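# Sort coloured parcels into matching trays with eight arms

## Task

Get every parcel into the tray that matches its colour, lying flat against that tray's bottom.

## Robot and tools

Setup: eight identical i2rt Big YAM arms, arm1 to arm8, each with six revolute joints, a two-finger gripper and a camera on the wrist. Their feet sit in two rows facing each other (arm1 to arm4 near y=-0.61, arm5 to arm8 near y=+0.63, x from about -2.15 to +2.17, foot heights near z=0.75 to 0.82). Each foot faces along its own +x. The table tops below the arms are at z=0.720. The hand reaches about 1.0 m from the joint1 axis when fully stretched. Loose objects may occasionally get nudged by an outside push.

Frames and units: every pose is in one shared scene frame, origin on the floor, +z up, positions in metres, orientations as quaternions ordered qw, qx, qy, qz. The 'hand' point lies between the finger pads, roughly 1 cm short of the tips; the fingers point along the hand's +z and separate along its y. Printed hand positions can be off, more so at long reach. hand_target is the hand pose that the currently held joint targets would give.

Cameras: room cameras cam_arm1 to cam_arm8 (fixed, not on robots) and wrist cameras arm1_cam_wrist to arm8_cam_wrist. Images are 672x504 pixels. Each camera has an OpenCV-style calibration (K, distortion D, T_world_to_cam mapping scene frame to camera frame); room cameras may have drifted up to about 2.3 degrees and 9 mm, and wrist camera poses depend on the reported joint angles.

Tool move: optional keys arm1 ... arm8 and cameras. Any arm not named keeps its previous command. Each arm's entry may hold:
- joints: an object of absolute targets by name, joint1_rad to joint6_rad in radians and gripper_m in metres (fingertip gap). Ranges: joint1_rad -2.879 to 2.879 (rotation about the foot, positive counter-clockwise seen from above, 0 = along the foot's facing); joint2_rad 0 to 3.141 (shoulder, 0 = upper arm pointing back, positive lifts it up and forward); joint3_rad 0 to 3.019 (elbow, 0 = folded, positive opens); joint4_rad -1.692 to 1.57 (hand pitch, positive tips fingers up); joint5_rad -1.57 to 1.57 (hand yaw, positive to the arm's right); joint6_rad -2.094 to 2.094 (hand roll, positive clockwise seen from behind); gripper_m 0 to 0.093. 'done' tolerances: ±0.045, ±0.14, ±0.09, ±0.055, ±0.03, ±0.035 rad, gripper ±0.003 m.
- target: one list of seven numbers [x, y, z, qw, qx, qy, qz], an absolute hand pose in the scene frame; the hand follows a straight line from its hand_target toward it. When target is present, joints may contain only gripper_m.
- speed: peak path speed in m/s, 0.002 to 0.5, default 0.25, allowed only with target; rotation is capped at twice that value in rad/s.
All motions in one call start together; all hand paths in one call finish together, paced by the slowest. A path lasts 0.5 to 10 s and one call at most 15 s. Each control step clamps the commanded pose to within 100 mm and 20 degrees of the measured hand, then solves IK, favouring position. Hands lag, overshoot speed near full stretch, and often stop a centimetre or more off. Paths ignore obstacles and other arms. cameras: list of names, or 'all'; omitted or null gives all, [] gives none. Unknown keys or camera names invalidate the call; out-of-range values get it refused, and a refused call (or a stop) cancels the remaining move, wait and finished_scene calls of that reply.

Tool wait: seconds from 0 to 10, plus optional cameras; commands nothing new and returns state and images. zoom_image: camera plus region [x0, y0, x1, y1] in pixels from the top-left, at most 504 by 504, only for a camera in the latest images. finished_scene: scene = the current scene number; irreversible, and the parcels must stay correctly placed afterwards.

Reading results: the 'move' line lists each arm sent a motion with 'done' or its worst status. joint_status and hand_status use: off_target (stopped short, may still push), time_out (joint couldn't finish; it keeps a nearby target and pushes on, listed under on_its_own; send its reported position to relax it), not_followed (a safety check blocked it; 'joint command not followed' or 'pose unreachable' appear), limit_stop_at_motor_heat (blocked by a heat fault; resend). 'as last shown' marks arms not named, with 'not commanded' statuses. 'pictures' gives image order. 'held at' in on_its_own is a target, not a reading. Joint velocities are rad/s (gripper m/s); 'within noise' means stationary. Torques include gravity; entries 3 and 4 wrap at ±28 N m. Gripper: empty and closed reads 0.000 to 0.002; gripping reads up to 0.005 narrower than the object; command about 0.005 below the contact reading for a firm grip; open well above the reading to release.

Avoid: pushing objects out of the work area, arms pressing or hitting each other (the anti-collision check can be late and lets fingers, gripper housings and wrist cameras touch), dropping parcels, releasing them while moving, slamming, hard pushing. Sustained loads, stretched poses or pushing at unreachable poses heat motors; MOTOR HOT warns at 85 °C, and at 100 °C an OVER-TEMPERATURE FAULT drops that arm for 30 to 60 s or more. The simulation keeps running while you deliberate.

Each tool is called after ">>>" as name(argument=value, ...), one argument or row to a line, values as JSON.

## Session

>>> move(
  cameras=["cam_arm1","cam_arm2","cam_arm3","cam_arm4","cam_arm5","cam_arm6","cam_arm7","cam_arm8"],
)

Scene clock: 0.00 s.
Joint torques (N m): no reading
Heat: arm1: hottest joint1_rad 32 °C; arm2: hottest joint2_rad 29 °C; arm3: hottest joint1_rad 31 °C; arm4: hottest gripper 32 °C; arm5: hottest joint6_rad 30 °C; arm6: hottest joint2_rad 30 °C; arm7: hottest joint5_rad 29 °C; arm8: hottest joint1_rad 31 °C.
Joint velocities: within noise
arm1.joint_positions: joint1_rad=-0.028 joint2_rad=+0.521 joint3_rad=+1.431 joint4_rad=-1.508 joint5_rad=+0.032 joint6_rad=-0.133 gripper_m=+0.09396
arm1.joint_status: not commanded
arm1.hand: x=-2.0073 y=-0.6778 z=+1.3083 quat_wxyz=(-0.446, -0.145, -0.870, +0.152) (m; scene frame)
arm1.hand_target: x=-2.0101 y=-0.6764 z=+1.3161 quat_wxyz=(-0.454, -0.145, -0.865, +0.155) (m; scene frame)
arm1.hand_status: not commanded
arm2.joint_positions: joint1_rad=+0.020 joint2_rad=+0.528 joint3_rad=+1.425 joint4_rad=-1.340 joint5_rad=+0.175 joint6_rad=+0.036 gripper_m=+0.09396
arm2.joint_status: not commanded
arm2.hand: x=-0.9859 y=-0.4872 z=+1.3715 quat_wxyz=(-0.230, +0.778, -0.324, -0.487) (m; scene frame)
arm2.hand_target: x=-0.9833 y=-0.4891 z=+1.3817 quat_wxyz=(-0.232, +0.772, -0.322, -0.497) (m; scene frame)
arm2.hand_status: not commanded
arm3.joint_positions: joint1_rad=+0.084 joint2_rad=+0.623 joint3_rad=+1.443 joint4_rad=-1.225 joint5_rad=+0.214 joint6_rad=-0.288 gripper_m=+0.09396
arm3.joint_status: not commanded
arm3.hand: x=+0.2458 y=-0.4641 z=+1.3420 quat_wxyz=(-0.302, +0.818, -0.155, -0.465) (m; scene frame)
arm3.hand_target: x=+0.2487 y=-0.4659 z=+1.3553 quat_wxyz=(-0.306, +0.809, -0.155, -0.477) (m; scene frame)
arm3.hand_status: not commanded
arm4.joint_positions: joint1_rad=+0.299 joint2_rad=+0.615 joint3_rad=+1.406 joint4_rad=-1.263 joint5_rad=-0.166 joint6_rad=-0.115 gripper_m=+0.09396
arm4.joint_status: not commanded
arm4.hand: x=+1.7423 y=-0.3720 z=+1.3161 quat_wxyz=(-0.394, +0.570, -0.636, -0.340) (m; scene frame)
arm4.hand_target: x=+1.7413 y=-0.3753 z=+1.3284 quat_wxyz=(-0.404, +0.566, -0.630, -0.346) (m; scene frame)
arm4.hand_status: not commanded
arm5.joint_positions: joint1_rad=-0.422 joint2_rad=+0.625 joint3_rad=+1.427 joint4_rad=-1.371 joint5_rad=+0.120 joint6_rad=-0.097 gripper_m=+0.09396
arm5.joint_status: not commanded
arm5.hand: x=+2.0004 y=+0.7998 z=+1.3402 quat_wxyz=(-0.234, +0.830, -0.279, -0.422) (m; scene frame)
arm5.hand_target: x=+2.0022 y=+0.7982 z=+1.3527 quat_wxyz=(-0.238, +0.823, -0.277, -0.434) (m; scene frame)
arm5.hand_status: not commanded
arm6.joint_positions: joint1_rad=+0.075 joint2_rad=+0.549 joint3_rad=+1.411 joint4_rad=-1.315 joint5_rad=-0.143 joint6_rad=+0.201 gripper_m=+0.09396
arm6.joint_status: not commanded
arm6.hand: x=+1.0364 y=+0.5443 z=+1.3862 quat_wxyz=(-0.531, -0.272, -0.802, +0.030) (m; scene frame)
arm6.hand_target: x=+1.0336 y=+0.5460 z=+1.3993 quat_wxyz=(-0.544, -0.268, -0.794, +0.033) (m; scene frame)
arm6.hand_status: not commanded
arm7.joint_positions: joint1_rad=-0.146 joint2_rad=+0.496 joint3_rad=+1.379 joint4_rad=-1.460 joint5_rad=-0.022 joint6_rad=+0.046 gripper_m=+0.09396
arm7.joint_status: not commanded
arm7.hand: x=-0.3012 y=+0.4957 z=+1.3304 quat_wxyz=(-0.447, -0.351, -0.807, +0.162) (m; scene frame)
arm7.hand_target: x=-0.3031 y=+0.4977 z=+1.3404 quat_wxyz=(-0.457, -0.348, -0.801, +0.166) (m; scene frame)
arm7.hand_status: not commanded
arm8.joint_positions: joint1_rad=-0.237 joint2_rad=+0.447 joint3_rad=+1.428 joint4_rad=-1.458 joint5_rad=-0.190 joint6_rad=-0.420 gripper_m=+0.09396
arm8.joint_status: not commanded
arm8.hand: x=-1.7428 y=+0.5401 z=+1.3190 quat_wxyz=(-0.160, -0.687, -0.503, +0.499) (m; scene frame)
arm8.hand_target: x=-1.7406 y=+0.5420 z=+1.3271 quat_wxyz=(-0.161, -0.682, -0.500, +0.508) (m; scene frame)
arm8.hand_status: not commanded
pictures: cam_arm1, cam_arm2, cam_arm3, cam_arm4, cam_arm5, cam_arm6, cam_arm7, cam_arm8

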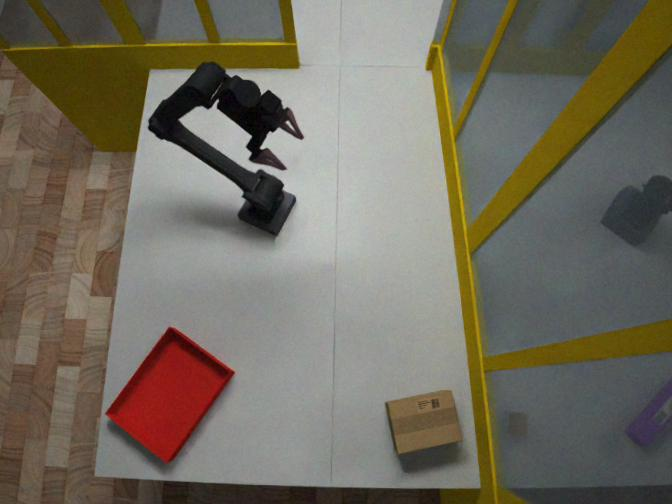

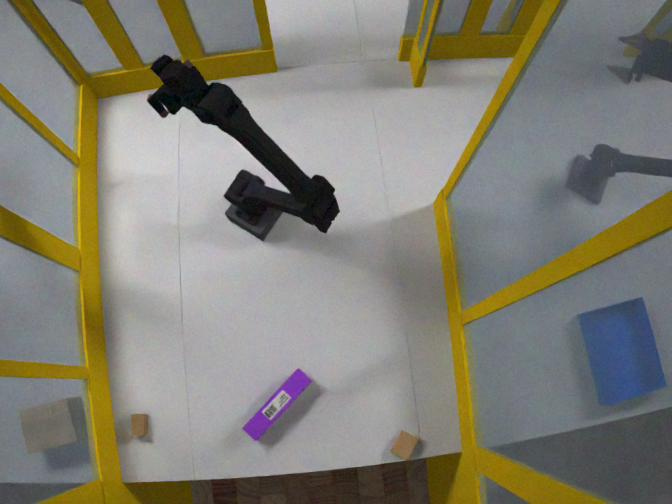

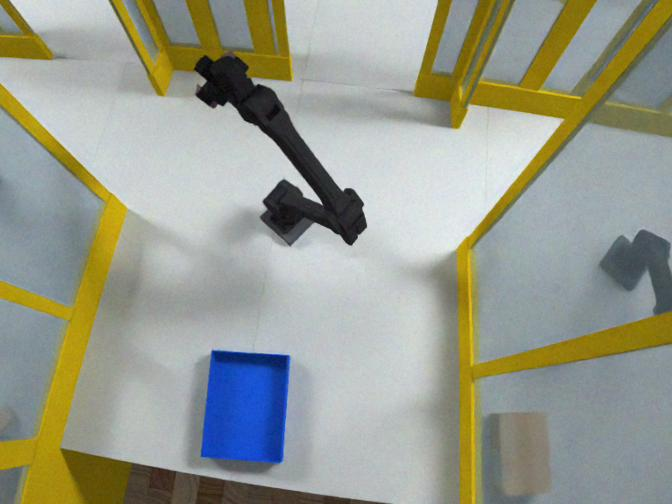

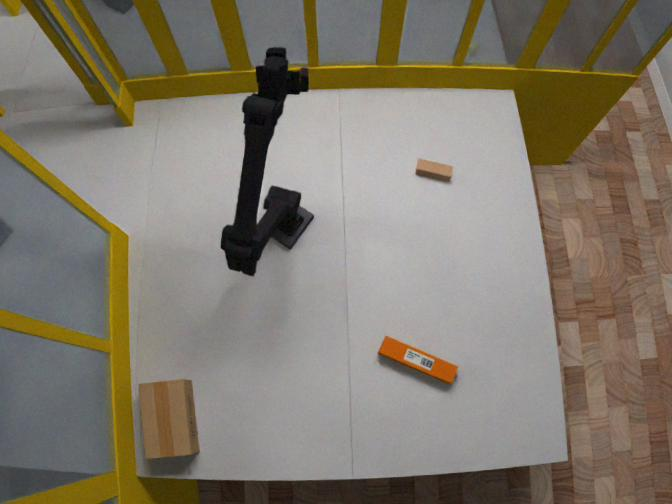

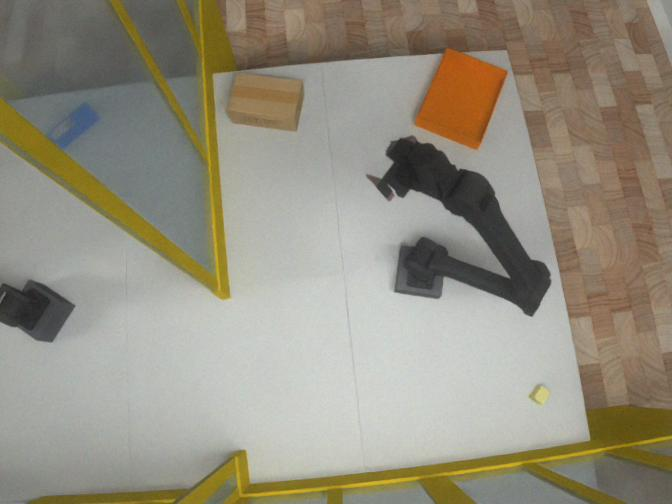

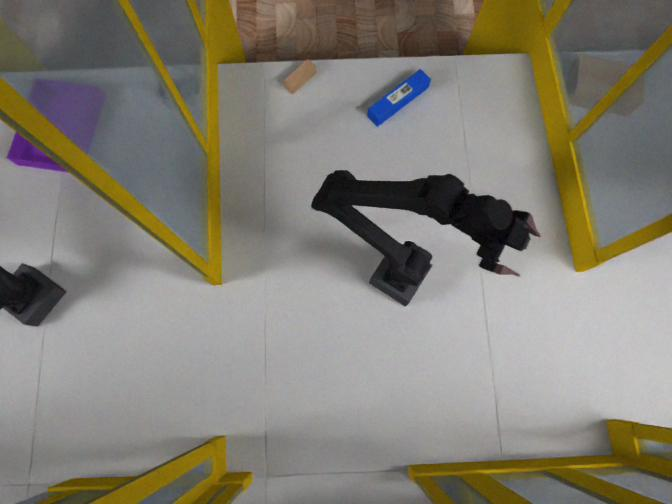

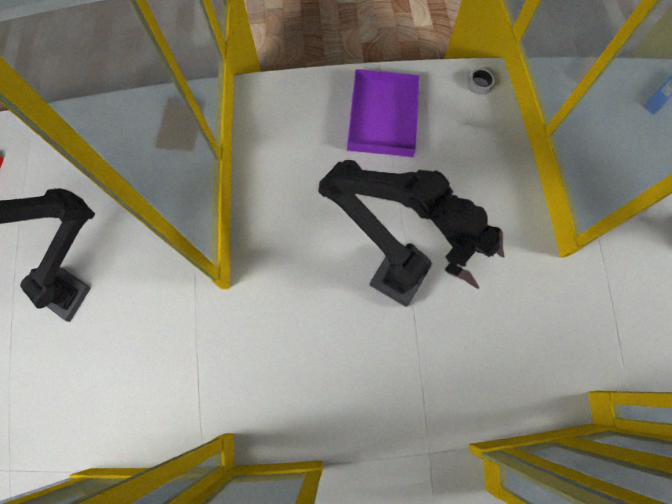

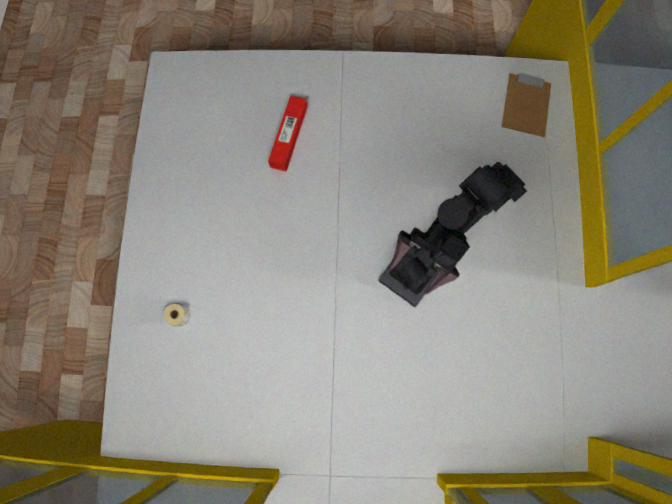

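>>> zoom_image(
  camera="cam_arm2",
  region=[220, 350, 340, 460],
)

>>> zoom_image(
  camera="cam_arm4",
  region=[360, 310, 480, 400],
)

>>> zoom_image(
  camera="cam_arm6",
  region=[340, 50, 460, 140],
)

>>> zoom_image(
  camera="cam_arm8",
  region=[240, 80, 340, 180],
)

Scaled by 4.200.

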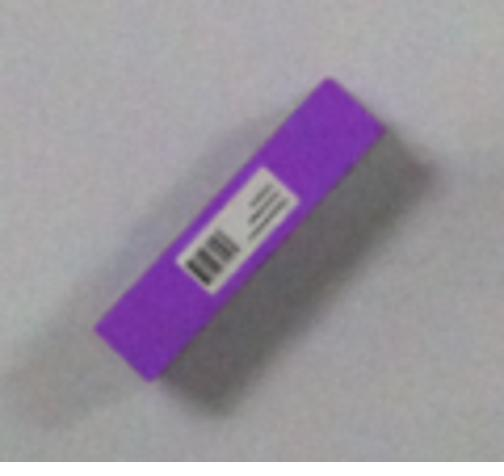

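Scaled by 4.200.

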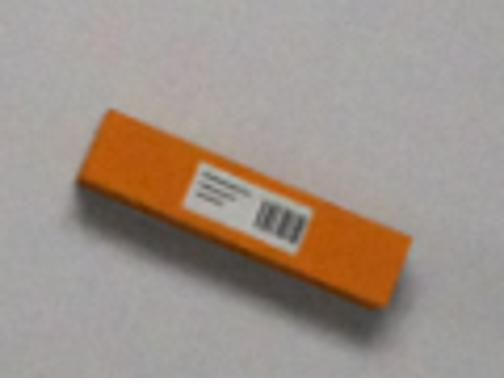

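Scaled by 4.200.

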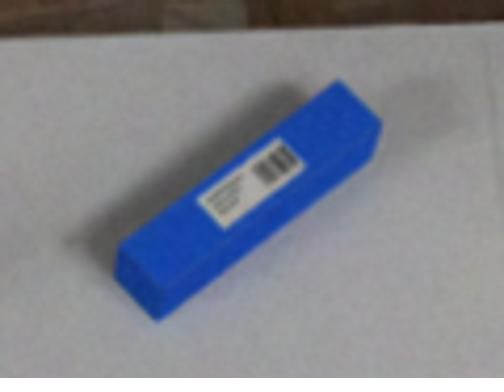

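Scaled by 5.040.

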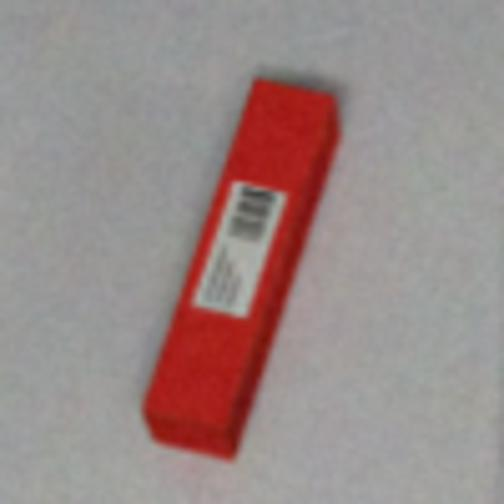

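>>> move(
  arm2={"joints":{"joint1_rad":2.231,"joint5_rad":0,"joint6_rad":0}},
  arm4={"joints":{"joint1_rad":-1.822,"joint5_rad":0,"joint6_rad":0}},
  arm6={"joints":{"joint1_rad":2.115,"joint5_rad":0,"joint6_rad":0}},
  arm8={"joints":{"joint1_rad":-1.831,"joint5_rad":0,"joint6_rad":0}},
  cameras=[],
)

>>> move(
  arm2={"target":[-0.8445,-1.258,0.93,0,0.938,0.346,0],"speed":0.3},
  arm4={"target":[2.127,-1.13,0.93,0,0.209,0.978,0],"speed":0.3},
  arm6={"target":[0.906,1.366,0.92,0,-0.3206,0.947,0],"speed":0.3},
  arm8={"target":[-2.068,1.13,0.93,0,-0.627,0.779,0],"speed":0.3},
  cameras=["arm2_cam_wrist","arm4_cam_wrist","arm6_cam_wrist","arm8_cam_wrist","cam_arm2","cam_arm6"],
)

Scene clock: 121.33 s.
Joint torques (N m): arm1=[1.32 4.25 7.87 1.73 0.09 0.01] | arm2=[0.73 3.72 8.12 2.19 -0.08 -0.2] | arm3=[-0.56 0.73 9.95 1.68 -0.05 -0.01] | arm4=[-1.44 2.37 10.8 1.96 -0.06 0.11] | arm5=[-0.85 3.14 7.41 1.85 -0.12 -0.06] | arm6=[0.03 3.66 9.13 1.73 0.1 -0.17] | arm7=[-0.26 2.32 9.78 1.46 -0.08 0.11] | arm8=[1.2 6.18 8.54 1.42 -0.03 0.03]
Heat: arm1: hottest joint1_rad 31 °C; arm2: hottest joint3_rad 33 °C; arm3: hottest joint1_rad 30 °C; arm4: hottest joint3_rad 41 °C; arm5: hottest joint3_rad 34 °C; arm6: hottest joint3_rad 31 °C; arm7: hottest joint3_rad 38 °C; arm8: hottest joint1_rad 30 °C.
move: arm2 done; arm4 done; arm6 done; arm8 done
Joint velocities: within noise
arm1, arm3, arm5, arm7: as last shown
arm2.joint_positions: joint1_rad=+2.224 joint2_rad=+0.528 joint3_rad=+1.425 joint4_rad=-1.340 joint5_rad=+0.002 joint6_rad=+0.014 gripper_m=+0.09398
arm2.joint_status: all done
arm2.hand: x=-0.8562 y=-0.8132 z=+1.3700 quat_wxyz=(+0.378, +0.605, +0.591, -0.377) (m; scene frame)
arm2.hand_target: x=-0.8545 y=-0.8100 z=+1.3802 quat_wxyz=(+0.385, +0.593, +0.593, -0.385) (m; scene frame)
arm2.hand_status: not commanded
arm4.joint_positions: joint1_rad=-1.806 joint2_rad=+0.615 joint3_rad=+1.406 joint4_rad=-1.263 joint5_rad=+0.000 joint6_rad=-0.007 gripper_m=+0.09398
arm4.joint_status: all done
arm4.hand: x=+1.8513 y=-0.7866 z=+1.3178 quat_wxyz=(-0.472, -0.346, -0.779, +0.224) (m; scene frame)
arm4.hand_target: x=+1.8462 y=-0.7864 z=+1.3301 quat_wxyz=(-0.481, -0.353, -0.769, +0.231) (m; scene frame)
arm4.hand_status: not commanded
arm6.joint_positions: joint1_rad=+2.106 joint2_rad=+0.549 joint3_rad=+1.411 joint4_rad=-1.315 joint5_rad=-0.002 joint6_rad=+0.007 gripper_m=+0.09398
arm6.joint_status: all done
arm6.hand: x=+0.8676 y=+0.8317 z=+1.3855 quat_wxyz=(-0.388, +0.572, -0.625, -0.361) (m; scene frame)
arm6.hand_target: x=+0.8657 y=+0.8286 z=+1.3986 quat_wxyz=(-0.398, +0.571, -0.615, -0.370) (m; scene frame)
arm6.hand_status: not commanded
arm8.joint_positions: joint1_rad=-1.824 joint2_rad=+0.447 joint3_rad=+1.428 joint4_rad=-1.458 joint5_rad=-0.002 joint6_rad=-0.008 gripper_m=+0.09398
arm8.joint_status: all done
arm8.hand: x=-1.7529 y=+0.7624 z=+1.3173 quat_wxyz=(+0.217, -0.778, +0.352, +0.472) (m; scene frame)
arm8.hand_target: x=-1.7500 y=+0.7611 z=+1.3255 quat_wxyz=(+0.222, -0.770, +0.356, +0.480) (m; scene frame)
arm8.hand_status: not commanded
pictures: none
No camera images: "cameras" was empty.

Scene clock: 125.30 s.
Joint torques (N m): arm1=[1.49 4.78 7.84 1.68 0.08 0.01] | arm2=[-0.15 -23.06 11.84 0.05 -0.06 0.09] | arm3=[-0.56 0.79 9.98 1.7 -0.06 -0.01] | arm4=[0.91 -17.49 15.28 -0.25 -0.02 -0.04] | arm5=[-0.85 3.25 7.38 1.88 -0.1 -0.04] | arm6=[-1.26 -19.31 13.11 -0.24 0.04 0] | arm7=[-0.26 2.26 9.83 1.47 -0.08 0.11] | arm8=[1.38 -19.02 14.12 -0.65 -0.13 0.02]
Heat: arm1: hottest joint1_rad 31 °C; arm2: hottest joint3_rad 34 °C; arm3: hottest joint1_rad 30 °C; arm4: hottest joint3_rad 41 °C; arm5: hottest joint3_rad 34 °C; arm6: hottest joint3_rad 31 °C; arm7: hottest joint3_rad 38 °C; arm8: hottest joint1_rad 30 °C.
move: arm2 off_target; arm4 off_target; arm6 off_target; arm8 off_target
Joint velocities: within noise
arm1, arm3, arm5, arm7: as last shown
arm2.joint_positions: joint1_rad=+2.252 joint2_rad=+2.044 joint3_rad=+1.849 joint4_rad=-1.410 joint5_rad=+0.003 joint6_rad=+0.865 gripper_m=+0.09398
arm2.joint_status: not commanded
arm2.hand: x=-0.8426 y=-1.2440 z=+0.9137 quat_wxyz=(-0.017, +0.935, +0.355, +0.004) (m; scene frame)
arm2.hand_target: x=-0.8446 y=-1.2572 z=+0.9302 quat_wxyz=(+0.001, +0.938, +0.346, +0.000) (m; scene frame)
arm2.hand_status: off_target (0.022 m and 2.3 deg from the pose sent, 0.626 m and 79.0 deg at the start)
arm4.joint_positions: joint1_rad=-1.841 joint2_rad=+2.162 joint3_rad=+2.188 joint4_rad=-1.618 joint5_rad=-0.018 joint6_rad=-0.445 gripper_m=+0.09398
arm4.joint_status: not commanded
arm4.hand: x=+2.1112 y=-1.1254 z=+0.9247 quat_wxyz=(+0.008, -0.220, -0.975, -0.008) (m; scene frame)
arm4.hand_target: x=+2.1265 y=-1.1291 z=+0.9299 quat_wxyz=(-0.001, -0.209, -0.978, +0.000) (m; scene frame)
arm4.hand_status: off_target (0.017 m and 1.8 deg from the pose sent, 0.587 m and 66.9 deg at the start)
arm6.joint_positions: joint1_rad=+2.123 joint2_rad=+2.445 joint3_rad=+2.476 joint4_rad=-1.640 joint5_rad=+0.002 joint6_rad=+0.834 gripper_m=+0.09398
arm6.joint_status: not commanded
arm6.hand: x=+0.8986 y=+1.3550 z=+0.9048 quat_wxyz=(+0.007, +0.329, -0.944, +0.018) (m; scene frame)
arm6.hand_target: x=+0.9058 y=+1.3650 z=+0.9201 quat_wxyz=(+0.000, +0.321, -0.947, -0.001) (m; scene frame)
arm6.hand_status: off_target (0.020 m and 2.4 deg from the pose sent, 0.710 m and 78.2 deg at the start)
arm8.joint_positions: joint1_rad=-1.819 joint2_rad=+1.992 joint3_rad=+1.887 joint4_rad=-1.490 joint5_rad=+0.004 joint6_rad=+0.917 gripper_m=+0.09398
arm8.joint_status: not commanded
arm8.hand: x=-2.0622 y=+1.1180 z=+0.9196 quat_wxyz=(+0.002, -0.633, +0.774, -0.013) (m; scene frame)
arm8.hand_target: x=-2.0676 y=+1.1295 z=+0.9300 quat_wxyz=(+0.000, -0.627, +0.779, +0.000) (m; scene frame)
arm8.hand_status: off_target (0.017 m and 1.7 deg from the pose sent, 0.620 m and 80.6 deg at the start)
pictures: arm2_cam_wrist, arm4_cam_wrist, arm6_cam_wrist, arm8_cam_wrist, cam_arm2, cam_arm6
camera_calibration:
arm2_cam_wrist: T_world_to_cam=[[-0.659836, 0.750262, 0.0415077, 0.338296], [0.617272, 0.509719, 0.599301, 0.61105], [0.428475, 0.421062, -0.799447, 1.73584], [0, 0, 0, 1]] pos_world=[-0.897728, -1.29617, 1.00747]
arm4_cam_wrist: T_world_to_cam=[[-0.417152, -0.908837, -0.0000341039, -0.144657], [-0.729949, 0.335021, 0.595765, 1.37193], [-0.541442, 0.248549, -0.803159, 2.29033], [0, 0, 0, 1]] pos_world=[2.18117, -1.16035, 1.02215]
arm6_cam_wrist: T_world_to_cam=[[0.627515, -0.777797, 0.0354394, 0.456514], [-0.638869, -0.488345, 0.594446, 0.703819], [-0.445052, -0.395665, -0.803354, 1.78726], [0, 0, 0, 1]] pos_world=[0.958603, 1.40594, 1.00124]
arm8_cam_wrist: T_world_to_cam=[[0.978754, -0.204699, 0.0117643, 2.23742], [-0.170473, -0.78054, 0.601413, -0.0276732], [-0.113926, -0.590641, -0.798852, 1.28059], [0, 0, 0, 1]] pos_world=[-2.04871, 1.19277, 1.01333]

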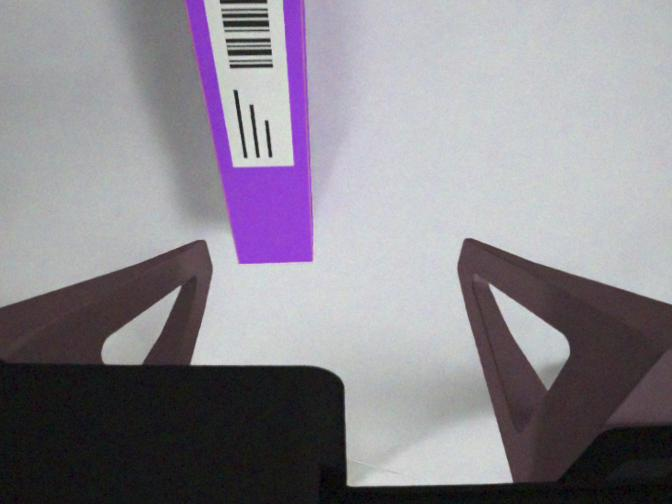

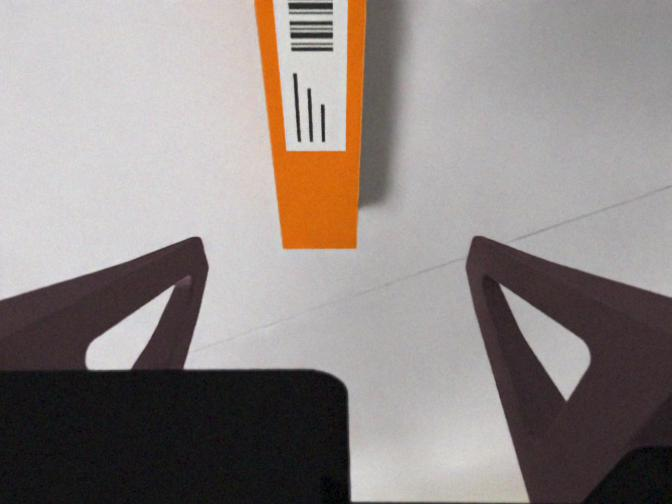

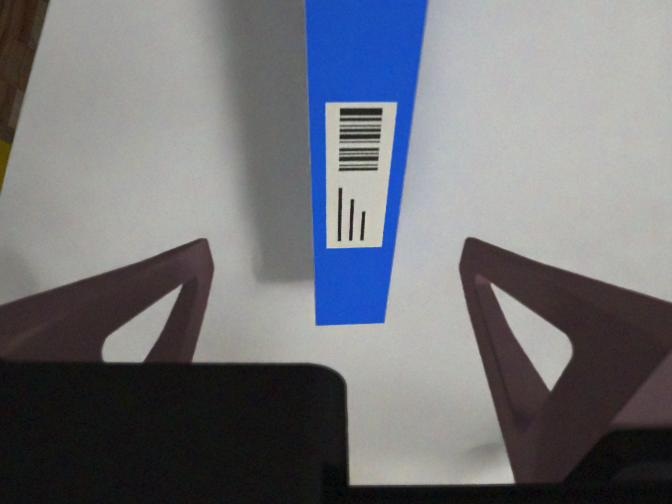

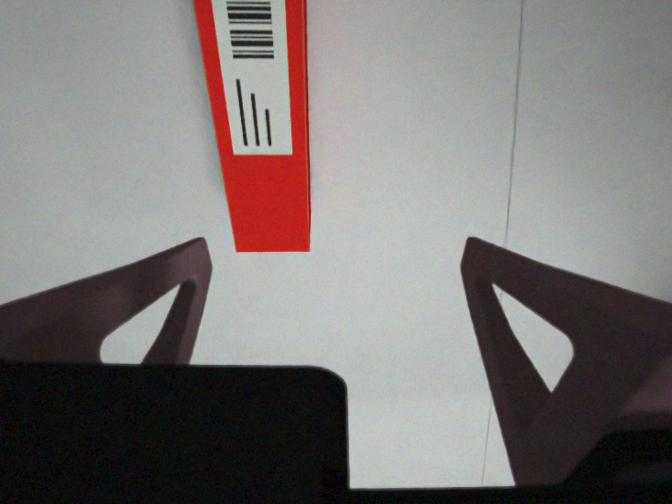

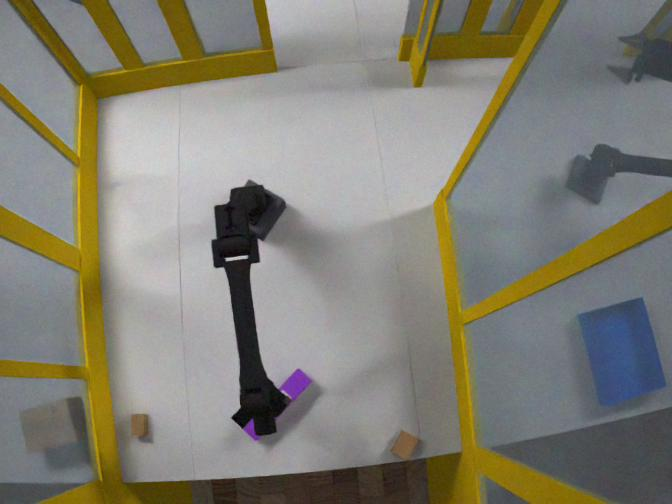

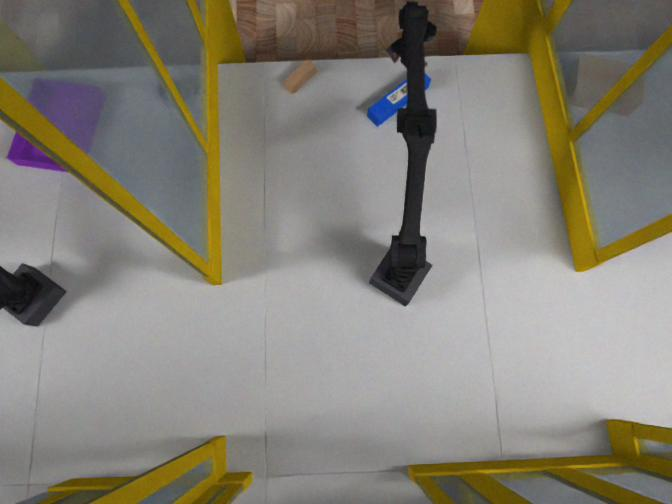

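>>> zoom_image(
  camera="cam_arm6",
  region=[350, 0, 470, 120],
)

>>> zoom_image(
  camera="cam_arm2",
  region=[210, 350, 330, 470],
)

Scaled by 4.200.

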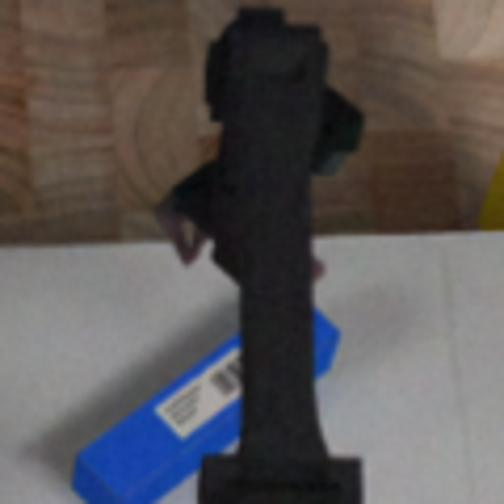

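Scaled by 4.200.

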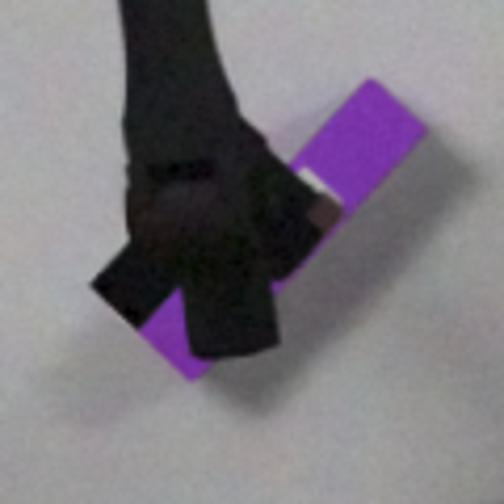

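>>> move(
  arm2={"target":[-0.826,-1.294,0.85,0,0.938,0.346,0],"speed":0.3},
  arm4={"target":[2.15,-1.133,0.85,0,0.209,0.978,0],"speed":0.3},
  arm6={"target":[0.889,1.326,0.85,0,-0.3256,0.9455,0],"speed":0.3},
  arm8={"target":[-2.111,1.16,0.85,0,-0.627,0.779,0],"speed":0.3},
  cameras=["arm2_cam_wrist","arm4_cam_wrist","arm6_cam_wrist","arm8_cam_wrist"],
)

Scene clock: 190.60 s.
Joint torques (N m): arm1=[1.14 4.72 7.88 1.77 0.1 0.01] | arm2=[0.38 -25.88 11.4 0.68 -0.04 0.09] | arm3=[-0.62 0.79 9.96 1.66 -0.06 0] | arm4=[0.5 -19.25 11.02 0.65 -0.05 0.11] | arm5=[-0.56 3.14 7.46 1.92 -0.07 -0.06] | arm6=[0.09 -20.78 8.65 0.42 0.08 0] | arm7=[-0.32 2.37 9.77 1.47 -0.07 0.11] | arm8=[2.32 -22.3 13.89 -0.25 -0.13 0.06]
Heat: arm1: hottest joint1_rad 31 °C; arm2: hottest joint2_rad 37 °C; arm3: hottest joint1_rad 30 °C; arm4: hottest joint3_rad 50 °C; arm5: hottest joint3_rad 34 °C; arm6: hottest joint2_rad 38 °C; arm7: hottest joint3_rad 39 °C; arm8: hottest joint2_rad 37 °C.
move: arm2 off_target; arm4 off_target; arm6 off_target; arm8 off_target
Joint velocities: within noise
arm1, arm3, arm5, arm7: as last shown
arm2.joint_positions: joint1_rad=+2.272 joint2_rad=+2.210 joint3_rad=+1.900 joint4_rad=-1.323 joint5_rad=+0.002 joint6_rad=+0.892 gripper_m=+0.09398
arm2.joint_status: not commanded
arm2.hand: x=-0.8286 y=-1.2728 z=+0.8282 quat_wxyz=(-0.031, +0.935, +0.352, +0.009) (m; scene frame)
arm2.hand_target: x=-0.8260 y=-1.2926 z=+0.8504 quat_wxyz=(+0.000, +0.938, +0.346, +0.000) (m; scene frame)
arm2.hand_status: off_target (0.030 m and 3.8 deg from the pose sent, 0.083 m and 2.3 deg at the start)
arm4.joint_positions: joint1_rad=-1.814 joint2_rad=+2.250 joint3_rad=+2.162 joint4_rad=-1.487 joint5_rad=-0.017 joint6_rad=-0.438 gripper_m=+0.09399
arm4.joint_status: not commanded
arm4.hand: x=+2.1412 y=-1.1341 z=+0.8563 quat_wxyz=(+0.001, -0.210, -0.978, -0.002) (m; scene frame)
arm4.hand_target: x=+2.1498 y=-1.1329 z=+0.8499 quat_wxyz=(+0.000, -0.209, -0.978, +0.000) (m; scene frame)
arm4.hand_status: off_target (0.011 m and 0.3 deg from the pose sent, 0.085 m and 1.8 deg at the start)
arm6.joint_positions: joint1_rad=+2.125 joint2_rad=+2.335 joint3_rad=+2.070 joint4_rad=-1.352 joint5_rad=+0.000 joint6_rad=+0.843 gripper_m=+0.09398
arm6.joint_status: not commanded
arm6.hand: x=+0.8948 y=+1.3171 z=+0.8286 quat_wxyz=(+0.009, +0.326, -0.945, +0.021) (m; scene frame)
arm6.hand_target: x=+0.8889 y=+1.3256 z=+0.8502 quat_wxyz=(+0.000, +0.326, -0.945, +0.000) (m; scene frame)
arm6.hand_status: off_target (0.024 m and 2.6 deg from the pose sent, 0.063 m and 2.2 deg at the start)
arm8.joint_positions: joint1_rad=-1.814 joint2_rad=+2.189 joint3_rad=+1.987 joint4_rad=-1.414 joint5_rad=+0.003 joint6_rad=+0.936 gripper_m=+0.09398
arm8.joint_status: not commanded
arm8.hand: x=-2.0960 y=+1.1512 z=+0.8342 quat_wxyz=(+0.002, -0.627, +0.778, -0.023) (m; scene frame)
arm8.hand_target: x=-2.1104 y=+1.1592 z=+0.8504 quat_wxyz=(+0.000, -0.627, +0.779, +0.000) (m; scene frame)
arm8.hand_status: off_target (0.024 m and 2.7 deg from the pose sent, 0.095 m and 1.7 deg at the start)
pictures: arm2_cam_wrist, arm4_cam_wrist, arm6_cam_wrist, arm8_cam_wrist
camera_calibration:
arm2_cam_wrist: T_world_to_cam=[[-0.654882, 0.752999, 0.0642134, 0.361413], [0.621163, 0.487928, 0.613256, 0.632285], [0.430449, 0.441497, -0.78727, 1.69125], [0, 0, 0, 1]] pos_world=[-0.884068, -1.32734, 0.920512]
arm4_cam_wrist: T_world_to_cam=[[-0.398488, -0.917139, 0.00792692, -0.19624], [-0.742524, 0.327669, 0.584201, 1.46596], [-0.538391, 0.226911, -0.811571, 2.22994], [0, 0, 0, 1]] pos_world=[2.21089, -1.16633, 0.954898]
arm6_cam_wrist: T_world_to_cam=[[0.621586, -0.78228, 0.0408586, 0.438827], [-0.64158, -0.478475, 0.599531, 0.713364], [-0.449451, -0.398874, -0.799308, 1.71416], [0, 0, 0, 1]] pos_world=[0.955341, 1.36835, 0.924527]
arm8_cam_wrist: T_world_to_cam=[[0.975576, -0.217804, 0.028506, 2.27278], [-0.189428, -0.768486, 0.611184, -0.017887], [-0.111212, -0.601657, -0.790975, 1.2399], [0, 0, 0, 1]] pos_world=[-2.08277, 1.22727, 0.926874]

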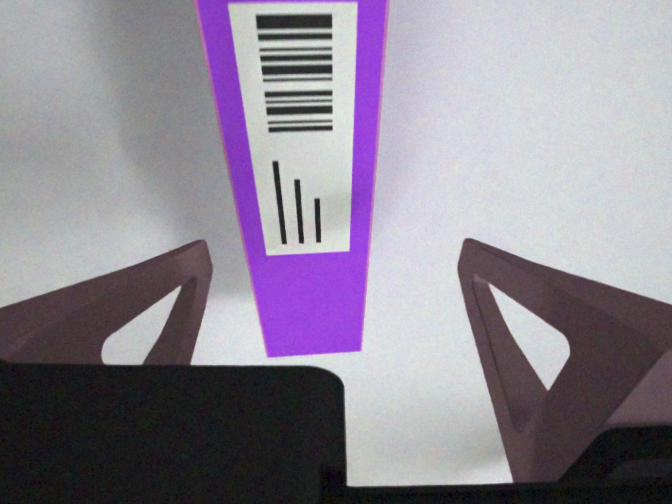

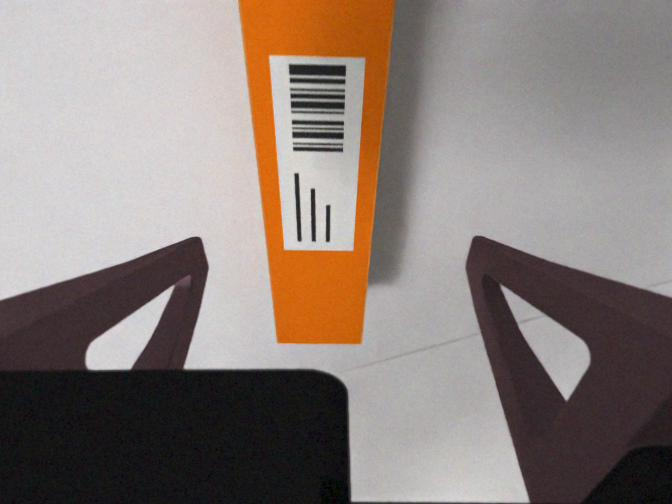

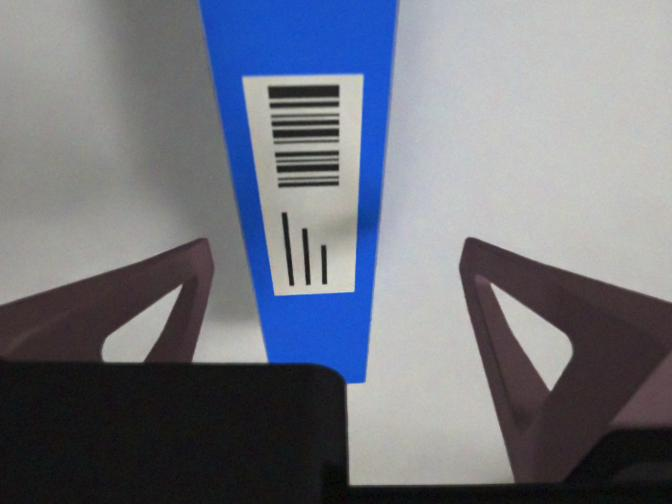

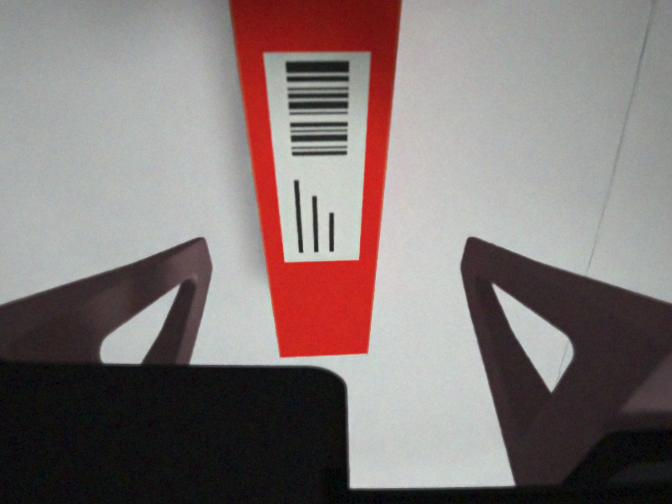

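>>> move(
  arm2={"target":[-0.818,-1.304,0.768,0,0.938,0.346,0],"speed":0.15},
  arm4={"target":[2.149,-1.126,0.75,0,0.209,0.978,0],"speed":0.15},
  arm6={"target":[0.883,1.335,0.785,0,-0.3256,0.9455,0],"speed":0.15},
  arm8={"target":[-2.117,1.16,0.763,0,-0.627,0.779,0],"speed":0.15},
  cameras=["arm2_cam_wrist","arm4_cam_wrist","arm6_cam_wrist","arm8_cam_wrist"],
)

Scene clock: 221.13 s.
Joint torques (N m): arm1=[1.03 4.6 7.82 1.72 0.11 0.01] | arm2=[0.67 -25.41 9.25 0.85 -0.03 0.1] | arm3=[-0.62 0.79 9.98 1.73 -0.06 -0.01] | arm4=[0.97 -18.96 9.78 0.73 -0.04 0.12] | arm5=[-0.85 2.9 7.32 1.74 -0.11 -0.03] | arm6=[0.21 -18.78 8.5 0.53 0.09 0] | arm7=[-0.32 2.26 9.77 1.48 -0.08 0.11] | arm8=[2.67 -22.3 9.55 0.24 -0.1 0.03]
Heat: arm1: hottest joint3_rad 32 °C; arm2: hottest joint3_rad 38 °C; arm3: hottest joint1_rad 30 °C; arm4: hottest joint3_rad 44 °C; arm5: hottest joint3_rad 35 °C; arm6: hottest joint3_rad 36 °C; arm7: hottest joint3_rad 40 °C; arm8: hottest joint3_rad 38 °C.
move: arm2 off_target; arm4 off_target; arm6 done; arm8 off_target
Joint velocities: within noise
arm1, arm3, arm5, arm7: as last shown
arm2.joint_positions: joint1_rad=+2.280 joint2_rad=+2.311 joint3_rad=+1.900 joint4_rad=-1.191 joint5_rad=+0.002 joint6_rad=+0.903 gripper_m=+0.09398
arm2.joint_status: not commanded
arm2.hand: x=-0.8228 y=-1.2919 z=+0.7625 quat_wxyz=(-0.016, +0.936, +0.350, +0.004) (m; scene frame)
arm2.hand_target: x=-0.8180 y=-1.3036 z=+0.7682 quat_wxyz=(+0.000, +0.938, +0.346, +0.000) (m; scene frame)
arm2.hand_status: off_target (0.014 m and 1.9 deg from the pose sent, 0.069 m and 3.8 deg at the start)
arm4.joint_positions: joint1_rad=-1.811 joint2_rad=+2.294 joint3_rad=+1.993 joint4_rad=-1.261 joint5_rad=-0.017 joint6_rad=-0.431 gripper_m=+0.09399
arm4.joint_status: not commanded
arm4.hand: x=+2.1406 y=-1.1324 z=+0.7636 quat_wxyz=(-0.004, -0.212, -0.977, +0.002) (m; scene frame)
arm4.hand_target: x=+2.1487 y=-1.1256 z=+0.7501 quat_wxyz=(+0.000, -0.209, -0.978, +0.000) (m; scene frame)
arm4.hand_status: off_target (0.017 m and 0.6 deg from the pose sent, 0.107 m and 0.3 deg at the start)
arm6.joint_positions: joint1_rad=+2.133 joint2_rad=+2.391 joint3_rad=+2.057 joint4_rad=-1.252 joint5_rad=+0.000 joint6_rad=+0.853 gripper_m=+0.09398
arm6.joint_status: not commanded
arm6.hand: x=+0.8900 y=+1.3295 z=+0.7856 quat_wxyz=(+0.003, +0.325, -0.946, +0.007) (m; scene frame)
arm6.hand_target: x=+0.8831 y=+1.3348 z=+0.7849 quat_wxyz=(+0.000, +0.325, -0.946, +0.000) (m; scene frame)
arm6.hand_status: done (0.009 m and 0.8 deg from the pose sent, 0.049 m and 2.6 deg at the start)
arm8.joint_positions: joint1_rad=-1.808 joint2_rad=+2.258 joint3_rad=+1.939 joint4_rad=-1.252 joint5_rad=+0.003 joint6_rad=+0.943 gripper_m=+0.09398
arm8.joint_status: not commanded
arm8.hand: x=-2.1109 y=+1.1614 z=+0.7715 quat_wxyz=(+0.001, -0.627, +0.779, +0.000) (m; scene frame)
arm8.hand_target: x=-2.1170 y=+1.1598 z=+0.7632 quat_wxyz=(+0.000, -0.627, +0.779, +0.000) (m; scene frame)
arm8.hand_status: off_target (0.011 m and 0.2 deg from the pose sent, 0.075 m and 2.7 deg at the start)
pictures: arm2_cam_wrist, arm4_cam_wrist, arm6_cam_wrist, arm8_cam_wrist
camera_calibration:
arm2_cam_wrist: T_world_to_cam=[[-0.65235, 0.756907, 0.0391284, 0.410106], [0.62231, 0.505447, 0.597707, 0.713657], [0.432631, 0.414264, -0.80076, 1.62235], [0, 0, 0, 1]] pos_world=[-0.878461, -1.34321, 0.856506]
arm4_cam_wrist: T_world_to_cam=[[-0.402588, -0.915279, 0.0136742, -0.187698], [-0.746098, 0.336755, 0.574398, 1.54463], [-0.53034, 0.221044, -0.818462, 2.13539], [0, 0, 0, 1]] pos_world=[2.20936, -1.16397, 0.86307]
arm6_cam_wrist: T_world_to_cam=[[0.620324, -0.784145, 0.0177496, 0.475066], [-0.6436, -0.495946, 0.582938, 0.780005], [-0.448305, -0.373034, -0.812323, 1.65743], [0, 0, 0, 1]] pos_world=[0.950351, 1.37764, 0.88324]
arm8_cam_wrist: T_world_to_cam=[[0.975792, -0.218549, -0.00820181, 2.32093], [-0.171731, -0.7889, 0.590038, 0.102825], [-0.135423, -0.574346, -0.807334, 1.12458], [0, 0, 0, 1]] pos_world=[-2.09479, 1.23425, 0.866281]

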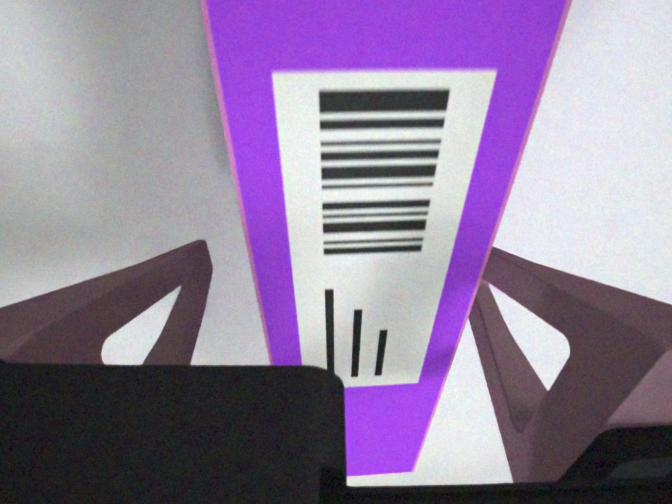

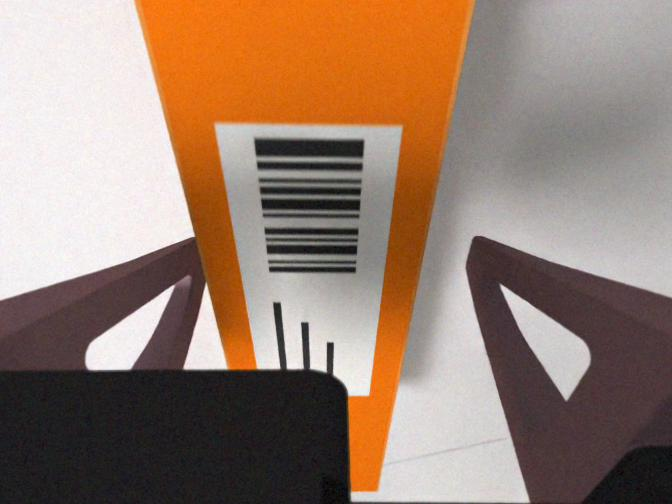

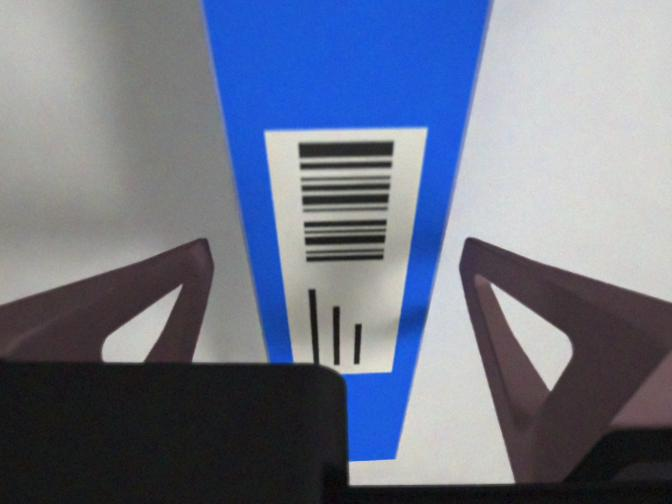

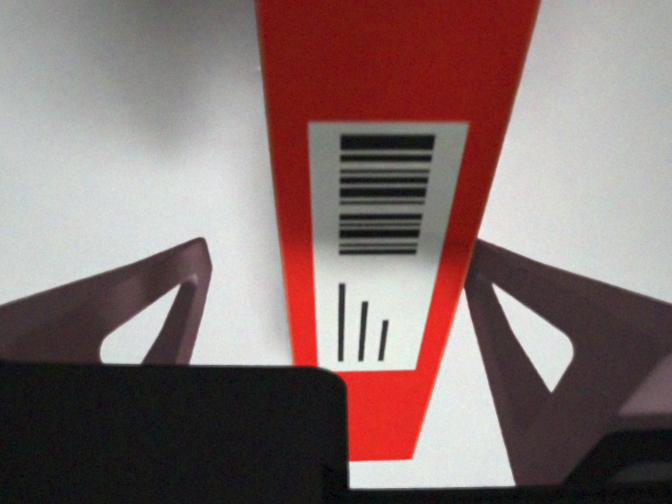

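>>> move(
  arm2={"target":[-0.8245,-1.296,0.752,0,0.938,0.346,0],"speed":0.1},
  arm4={"target":[2.1514,-1.12,0.733,0,0.209,0.978,0],"speed":0.1},
  arm6={"target":[0.883,1.335,0.752,0,-0.3256,0.9455,0],"speed":0.1},
  arm8={"target":[-2.1053,1.157,0.738,0,-0.627,0.779,0],"speed":0.1},
  cameras=["arm2_cam_wrist","arm4_cam_wrist","arm6_cam_wrist","arm8_cam_wrist"],
)

Scene clock: 240.13 s.
Joint torques (N m): arm1=[1.38 4.84 7.79 1.72 0.08 0.02] | arm2=[-0.03 -25.76 7.12 0.94 -0.01 0] | arm3=[-0.62 0.67 9.96 1.7 -0.06 -0.01] | arm4=[0.91 -18.37 9.16 0.77 -0.03 0.12] | arm5=[-0.97 2.73 7.43 1.8 -0.06 -0.04] | arm6=[0.26 -18.49 8.14 0.53 0.1 0] | arm7=[-0.38 2.26 9.77 1.48 -0.09 0.1] | arm8=[1.67 -21.77 8.4 0.25 -0.1 -0.05]
Heat: arm1: hottest joint3_rad 32 °C; arm2: hottest joint2_rad 38 °C; arm3: hottest joint1_rad 30 °C; arm4: hottest joint3_rad 42 °C; arm5: hottest joint3_rad 35 °C; arm6: hottest joint2_rad 36 °C; arm7: hottest joint3_rad 40 °C; arm8: hottest joint2_rad 40 °C.
move: arm2 done; arm4 off_target; arm6 done; arm8 off_target
Joint velocities: within noise
arm1, arm3, arm5, arm7: as last shown
arm2.joint_positions: joint1_rad=+2.280 joint2_rad=+2.311 joint3_rad=+1.877 joint4_rad=-1.143 joint5_rad=+0.002 joint6_rad=+0.903 gripper_m=+0.09398
arm2.joint_status: not commanded
arm2.hand: x=-0.8226 y=-1.2946 z=+0.7546 quat_wxyz=(-0.004, +0.937, +0.350, +0.000) (m; scene frame)
arm2.hand_target: x=-0.8245 y=-1.2961 z=+0.7521 quat_wxyz=(+0.000, +0.938, +0.346, +0.000) (m; scene frame)
arm2.hand_status: done (0.003 m and 0.7 deg from the pose sent, 0.011 m and 1.9 deg at the start)
arm4.joint_positions: joint1_rad=-1.801 joint2_rad=+2.295 joint3_rad=+1.969 joint4_rad=-1.222 joint5_rad=-0.017 joint6_rad=-0.422 gripper_m=+0.09399
arm4.joint_status: not commanded
arm4.hand: x=+2.1463 y=-1.1287 z=+0.7547 quat_wxyz=(-0.010, -0.212, -0.977, +0.006) (m; scene frame)
arm4.hand_target: x=+2.1510 y=-1.1196 z=+0.7335 quat_wxyz=(+0.000, -0.209, -0.978, +0.000) (m; scene frame)
arm4.hand_status: off_target (0.024 m and 1.4 deg from the pose sent, 0.035 m and 0.6 deg at the start)
arm6.joint_positions: joint1_rad=+2.133 joint2_rad=+2.427 joint3_rad=+2.041 joint4_rad=-1.195 joint5_rad=+0.000 joint6_rad=+0.853 gripper_m=+0.09398
arm6.joint_status: not commanded
arm6.hand: x=+0.8900 y=+1.3308 z=+0.7548 quat_wxyz=(+0.002, +0.325, -0.946, +0.005) (m; scene frame)
arm6.hand_target: x=+0.8831 y=+1.3349 z=+0.7522 quat_wxyz=(+0.000, +0.326, -0.945, +0.000) (m; scene frame)
arm6.hand_status: done (0.009 m and 0.6 deg from the pose sent, 0.035 m and 0.8 deg at the start)
arm8.joint_positions: joint1_rad=-1.808 joint2_rad=+2.258 joint3_rad=+1.877 joint4_rad=-1.181 joint5_rad=+0.003 joint6_rad=+0.943 gripper_m=+0.09398
arm8.joint_status: not commanded
arm8.hand: x=-2.1070 y=+1.1570 z=+0.7493 quat_wxyz=(+0.001, -0.627, +0.779, +0.004) (m; scene frame)
arm8.hand_target: x=-2.1053 y=+1.1568 z=+0.7382 quat_wxyz=(+0.000, -0.627, +0.779, +0.000) (m; scene frame)
arm8.hand_status: off_target (0.011 m and 0.5 deg from the pose sent, 0.034 m and 0.2 deg at the start)
pictures: arm2_cam_wrist, arm4_cam_wrist, arm6_cam_wrist, arm8_cam_wrist
camera_calibration:
arm2_cam_wrist: T_world_to_cam=[[-0.6521, 0.757887, 0.0192959, 0.428949], [0.621793, 0.520093, 0.585557, 0.747382], [0.433751, 0.39384, -0.810402, 1.59877], [0, 0, 0, 1]] pos_world=[-0.878468, -1.34346, 0.849735]
arm4_cam_wrist: T_world_to_cam=[[-0.401146, -0.9158, 0.0198199, -0.190202], [-0.752249, 0.341698, 0.563351, 1.57981], [-0.522689, 0.211076, -0.82598, 2.10828], [0, 0, 0, 1]] pos_world=[2.21409, -1.15901, 0.85518]
arm6_cam_wrist: T_world_to_cam=[[0.620319, -0.784213, 0.014609, 0.479024], [-0.643736, -0.498383, 0.580705, 0.803683], [-0.448116, -0.369627, -0.813983, 1.62944], [0, 0, 0, 1]] pos_world=[0.95039, 1.37848, 0.852636]
arm8_cam_wrist: T_world_to_cam=[[0.975718, -0.218473, -0.0156392, 2.32133], [-0.168155, -0.792917, 0.585667, 0.128571], [-0.140353, -0.568816, -0.810401, 1.09022], [0, 0, 0, 1]] pos_world=[-2.09032, 1.22923, 0.844516]

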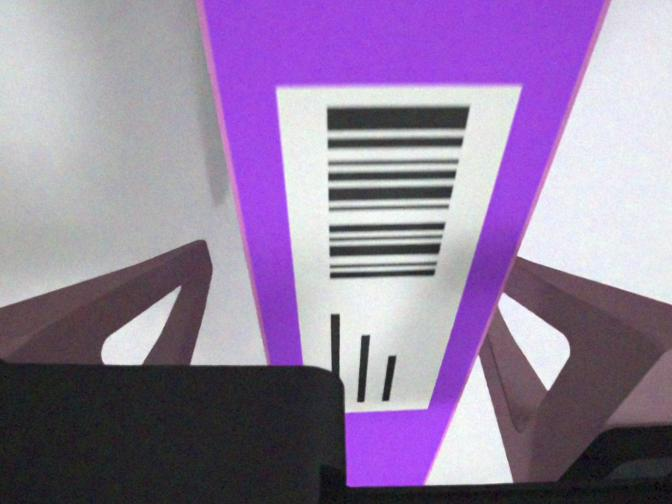

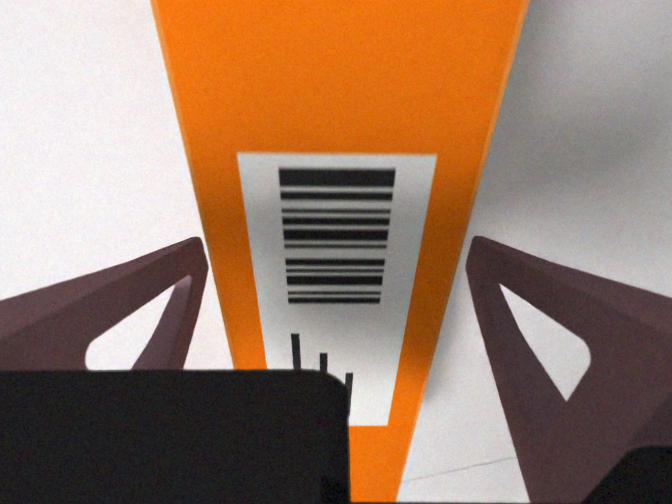

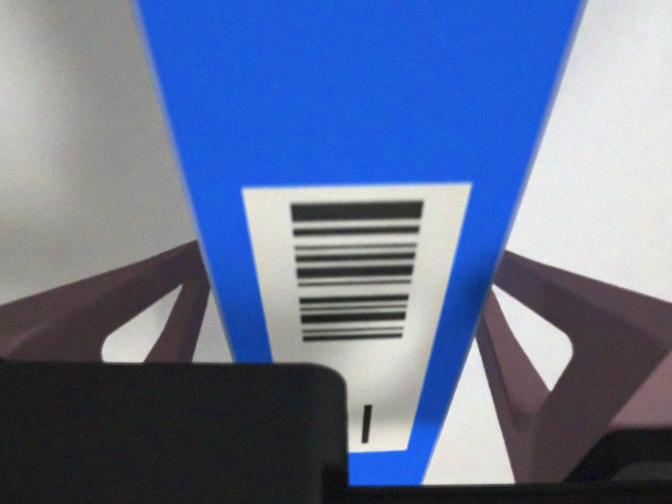

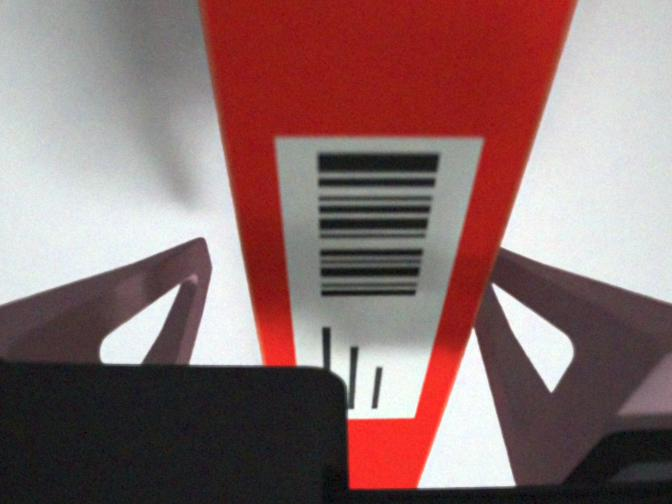

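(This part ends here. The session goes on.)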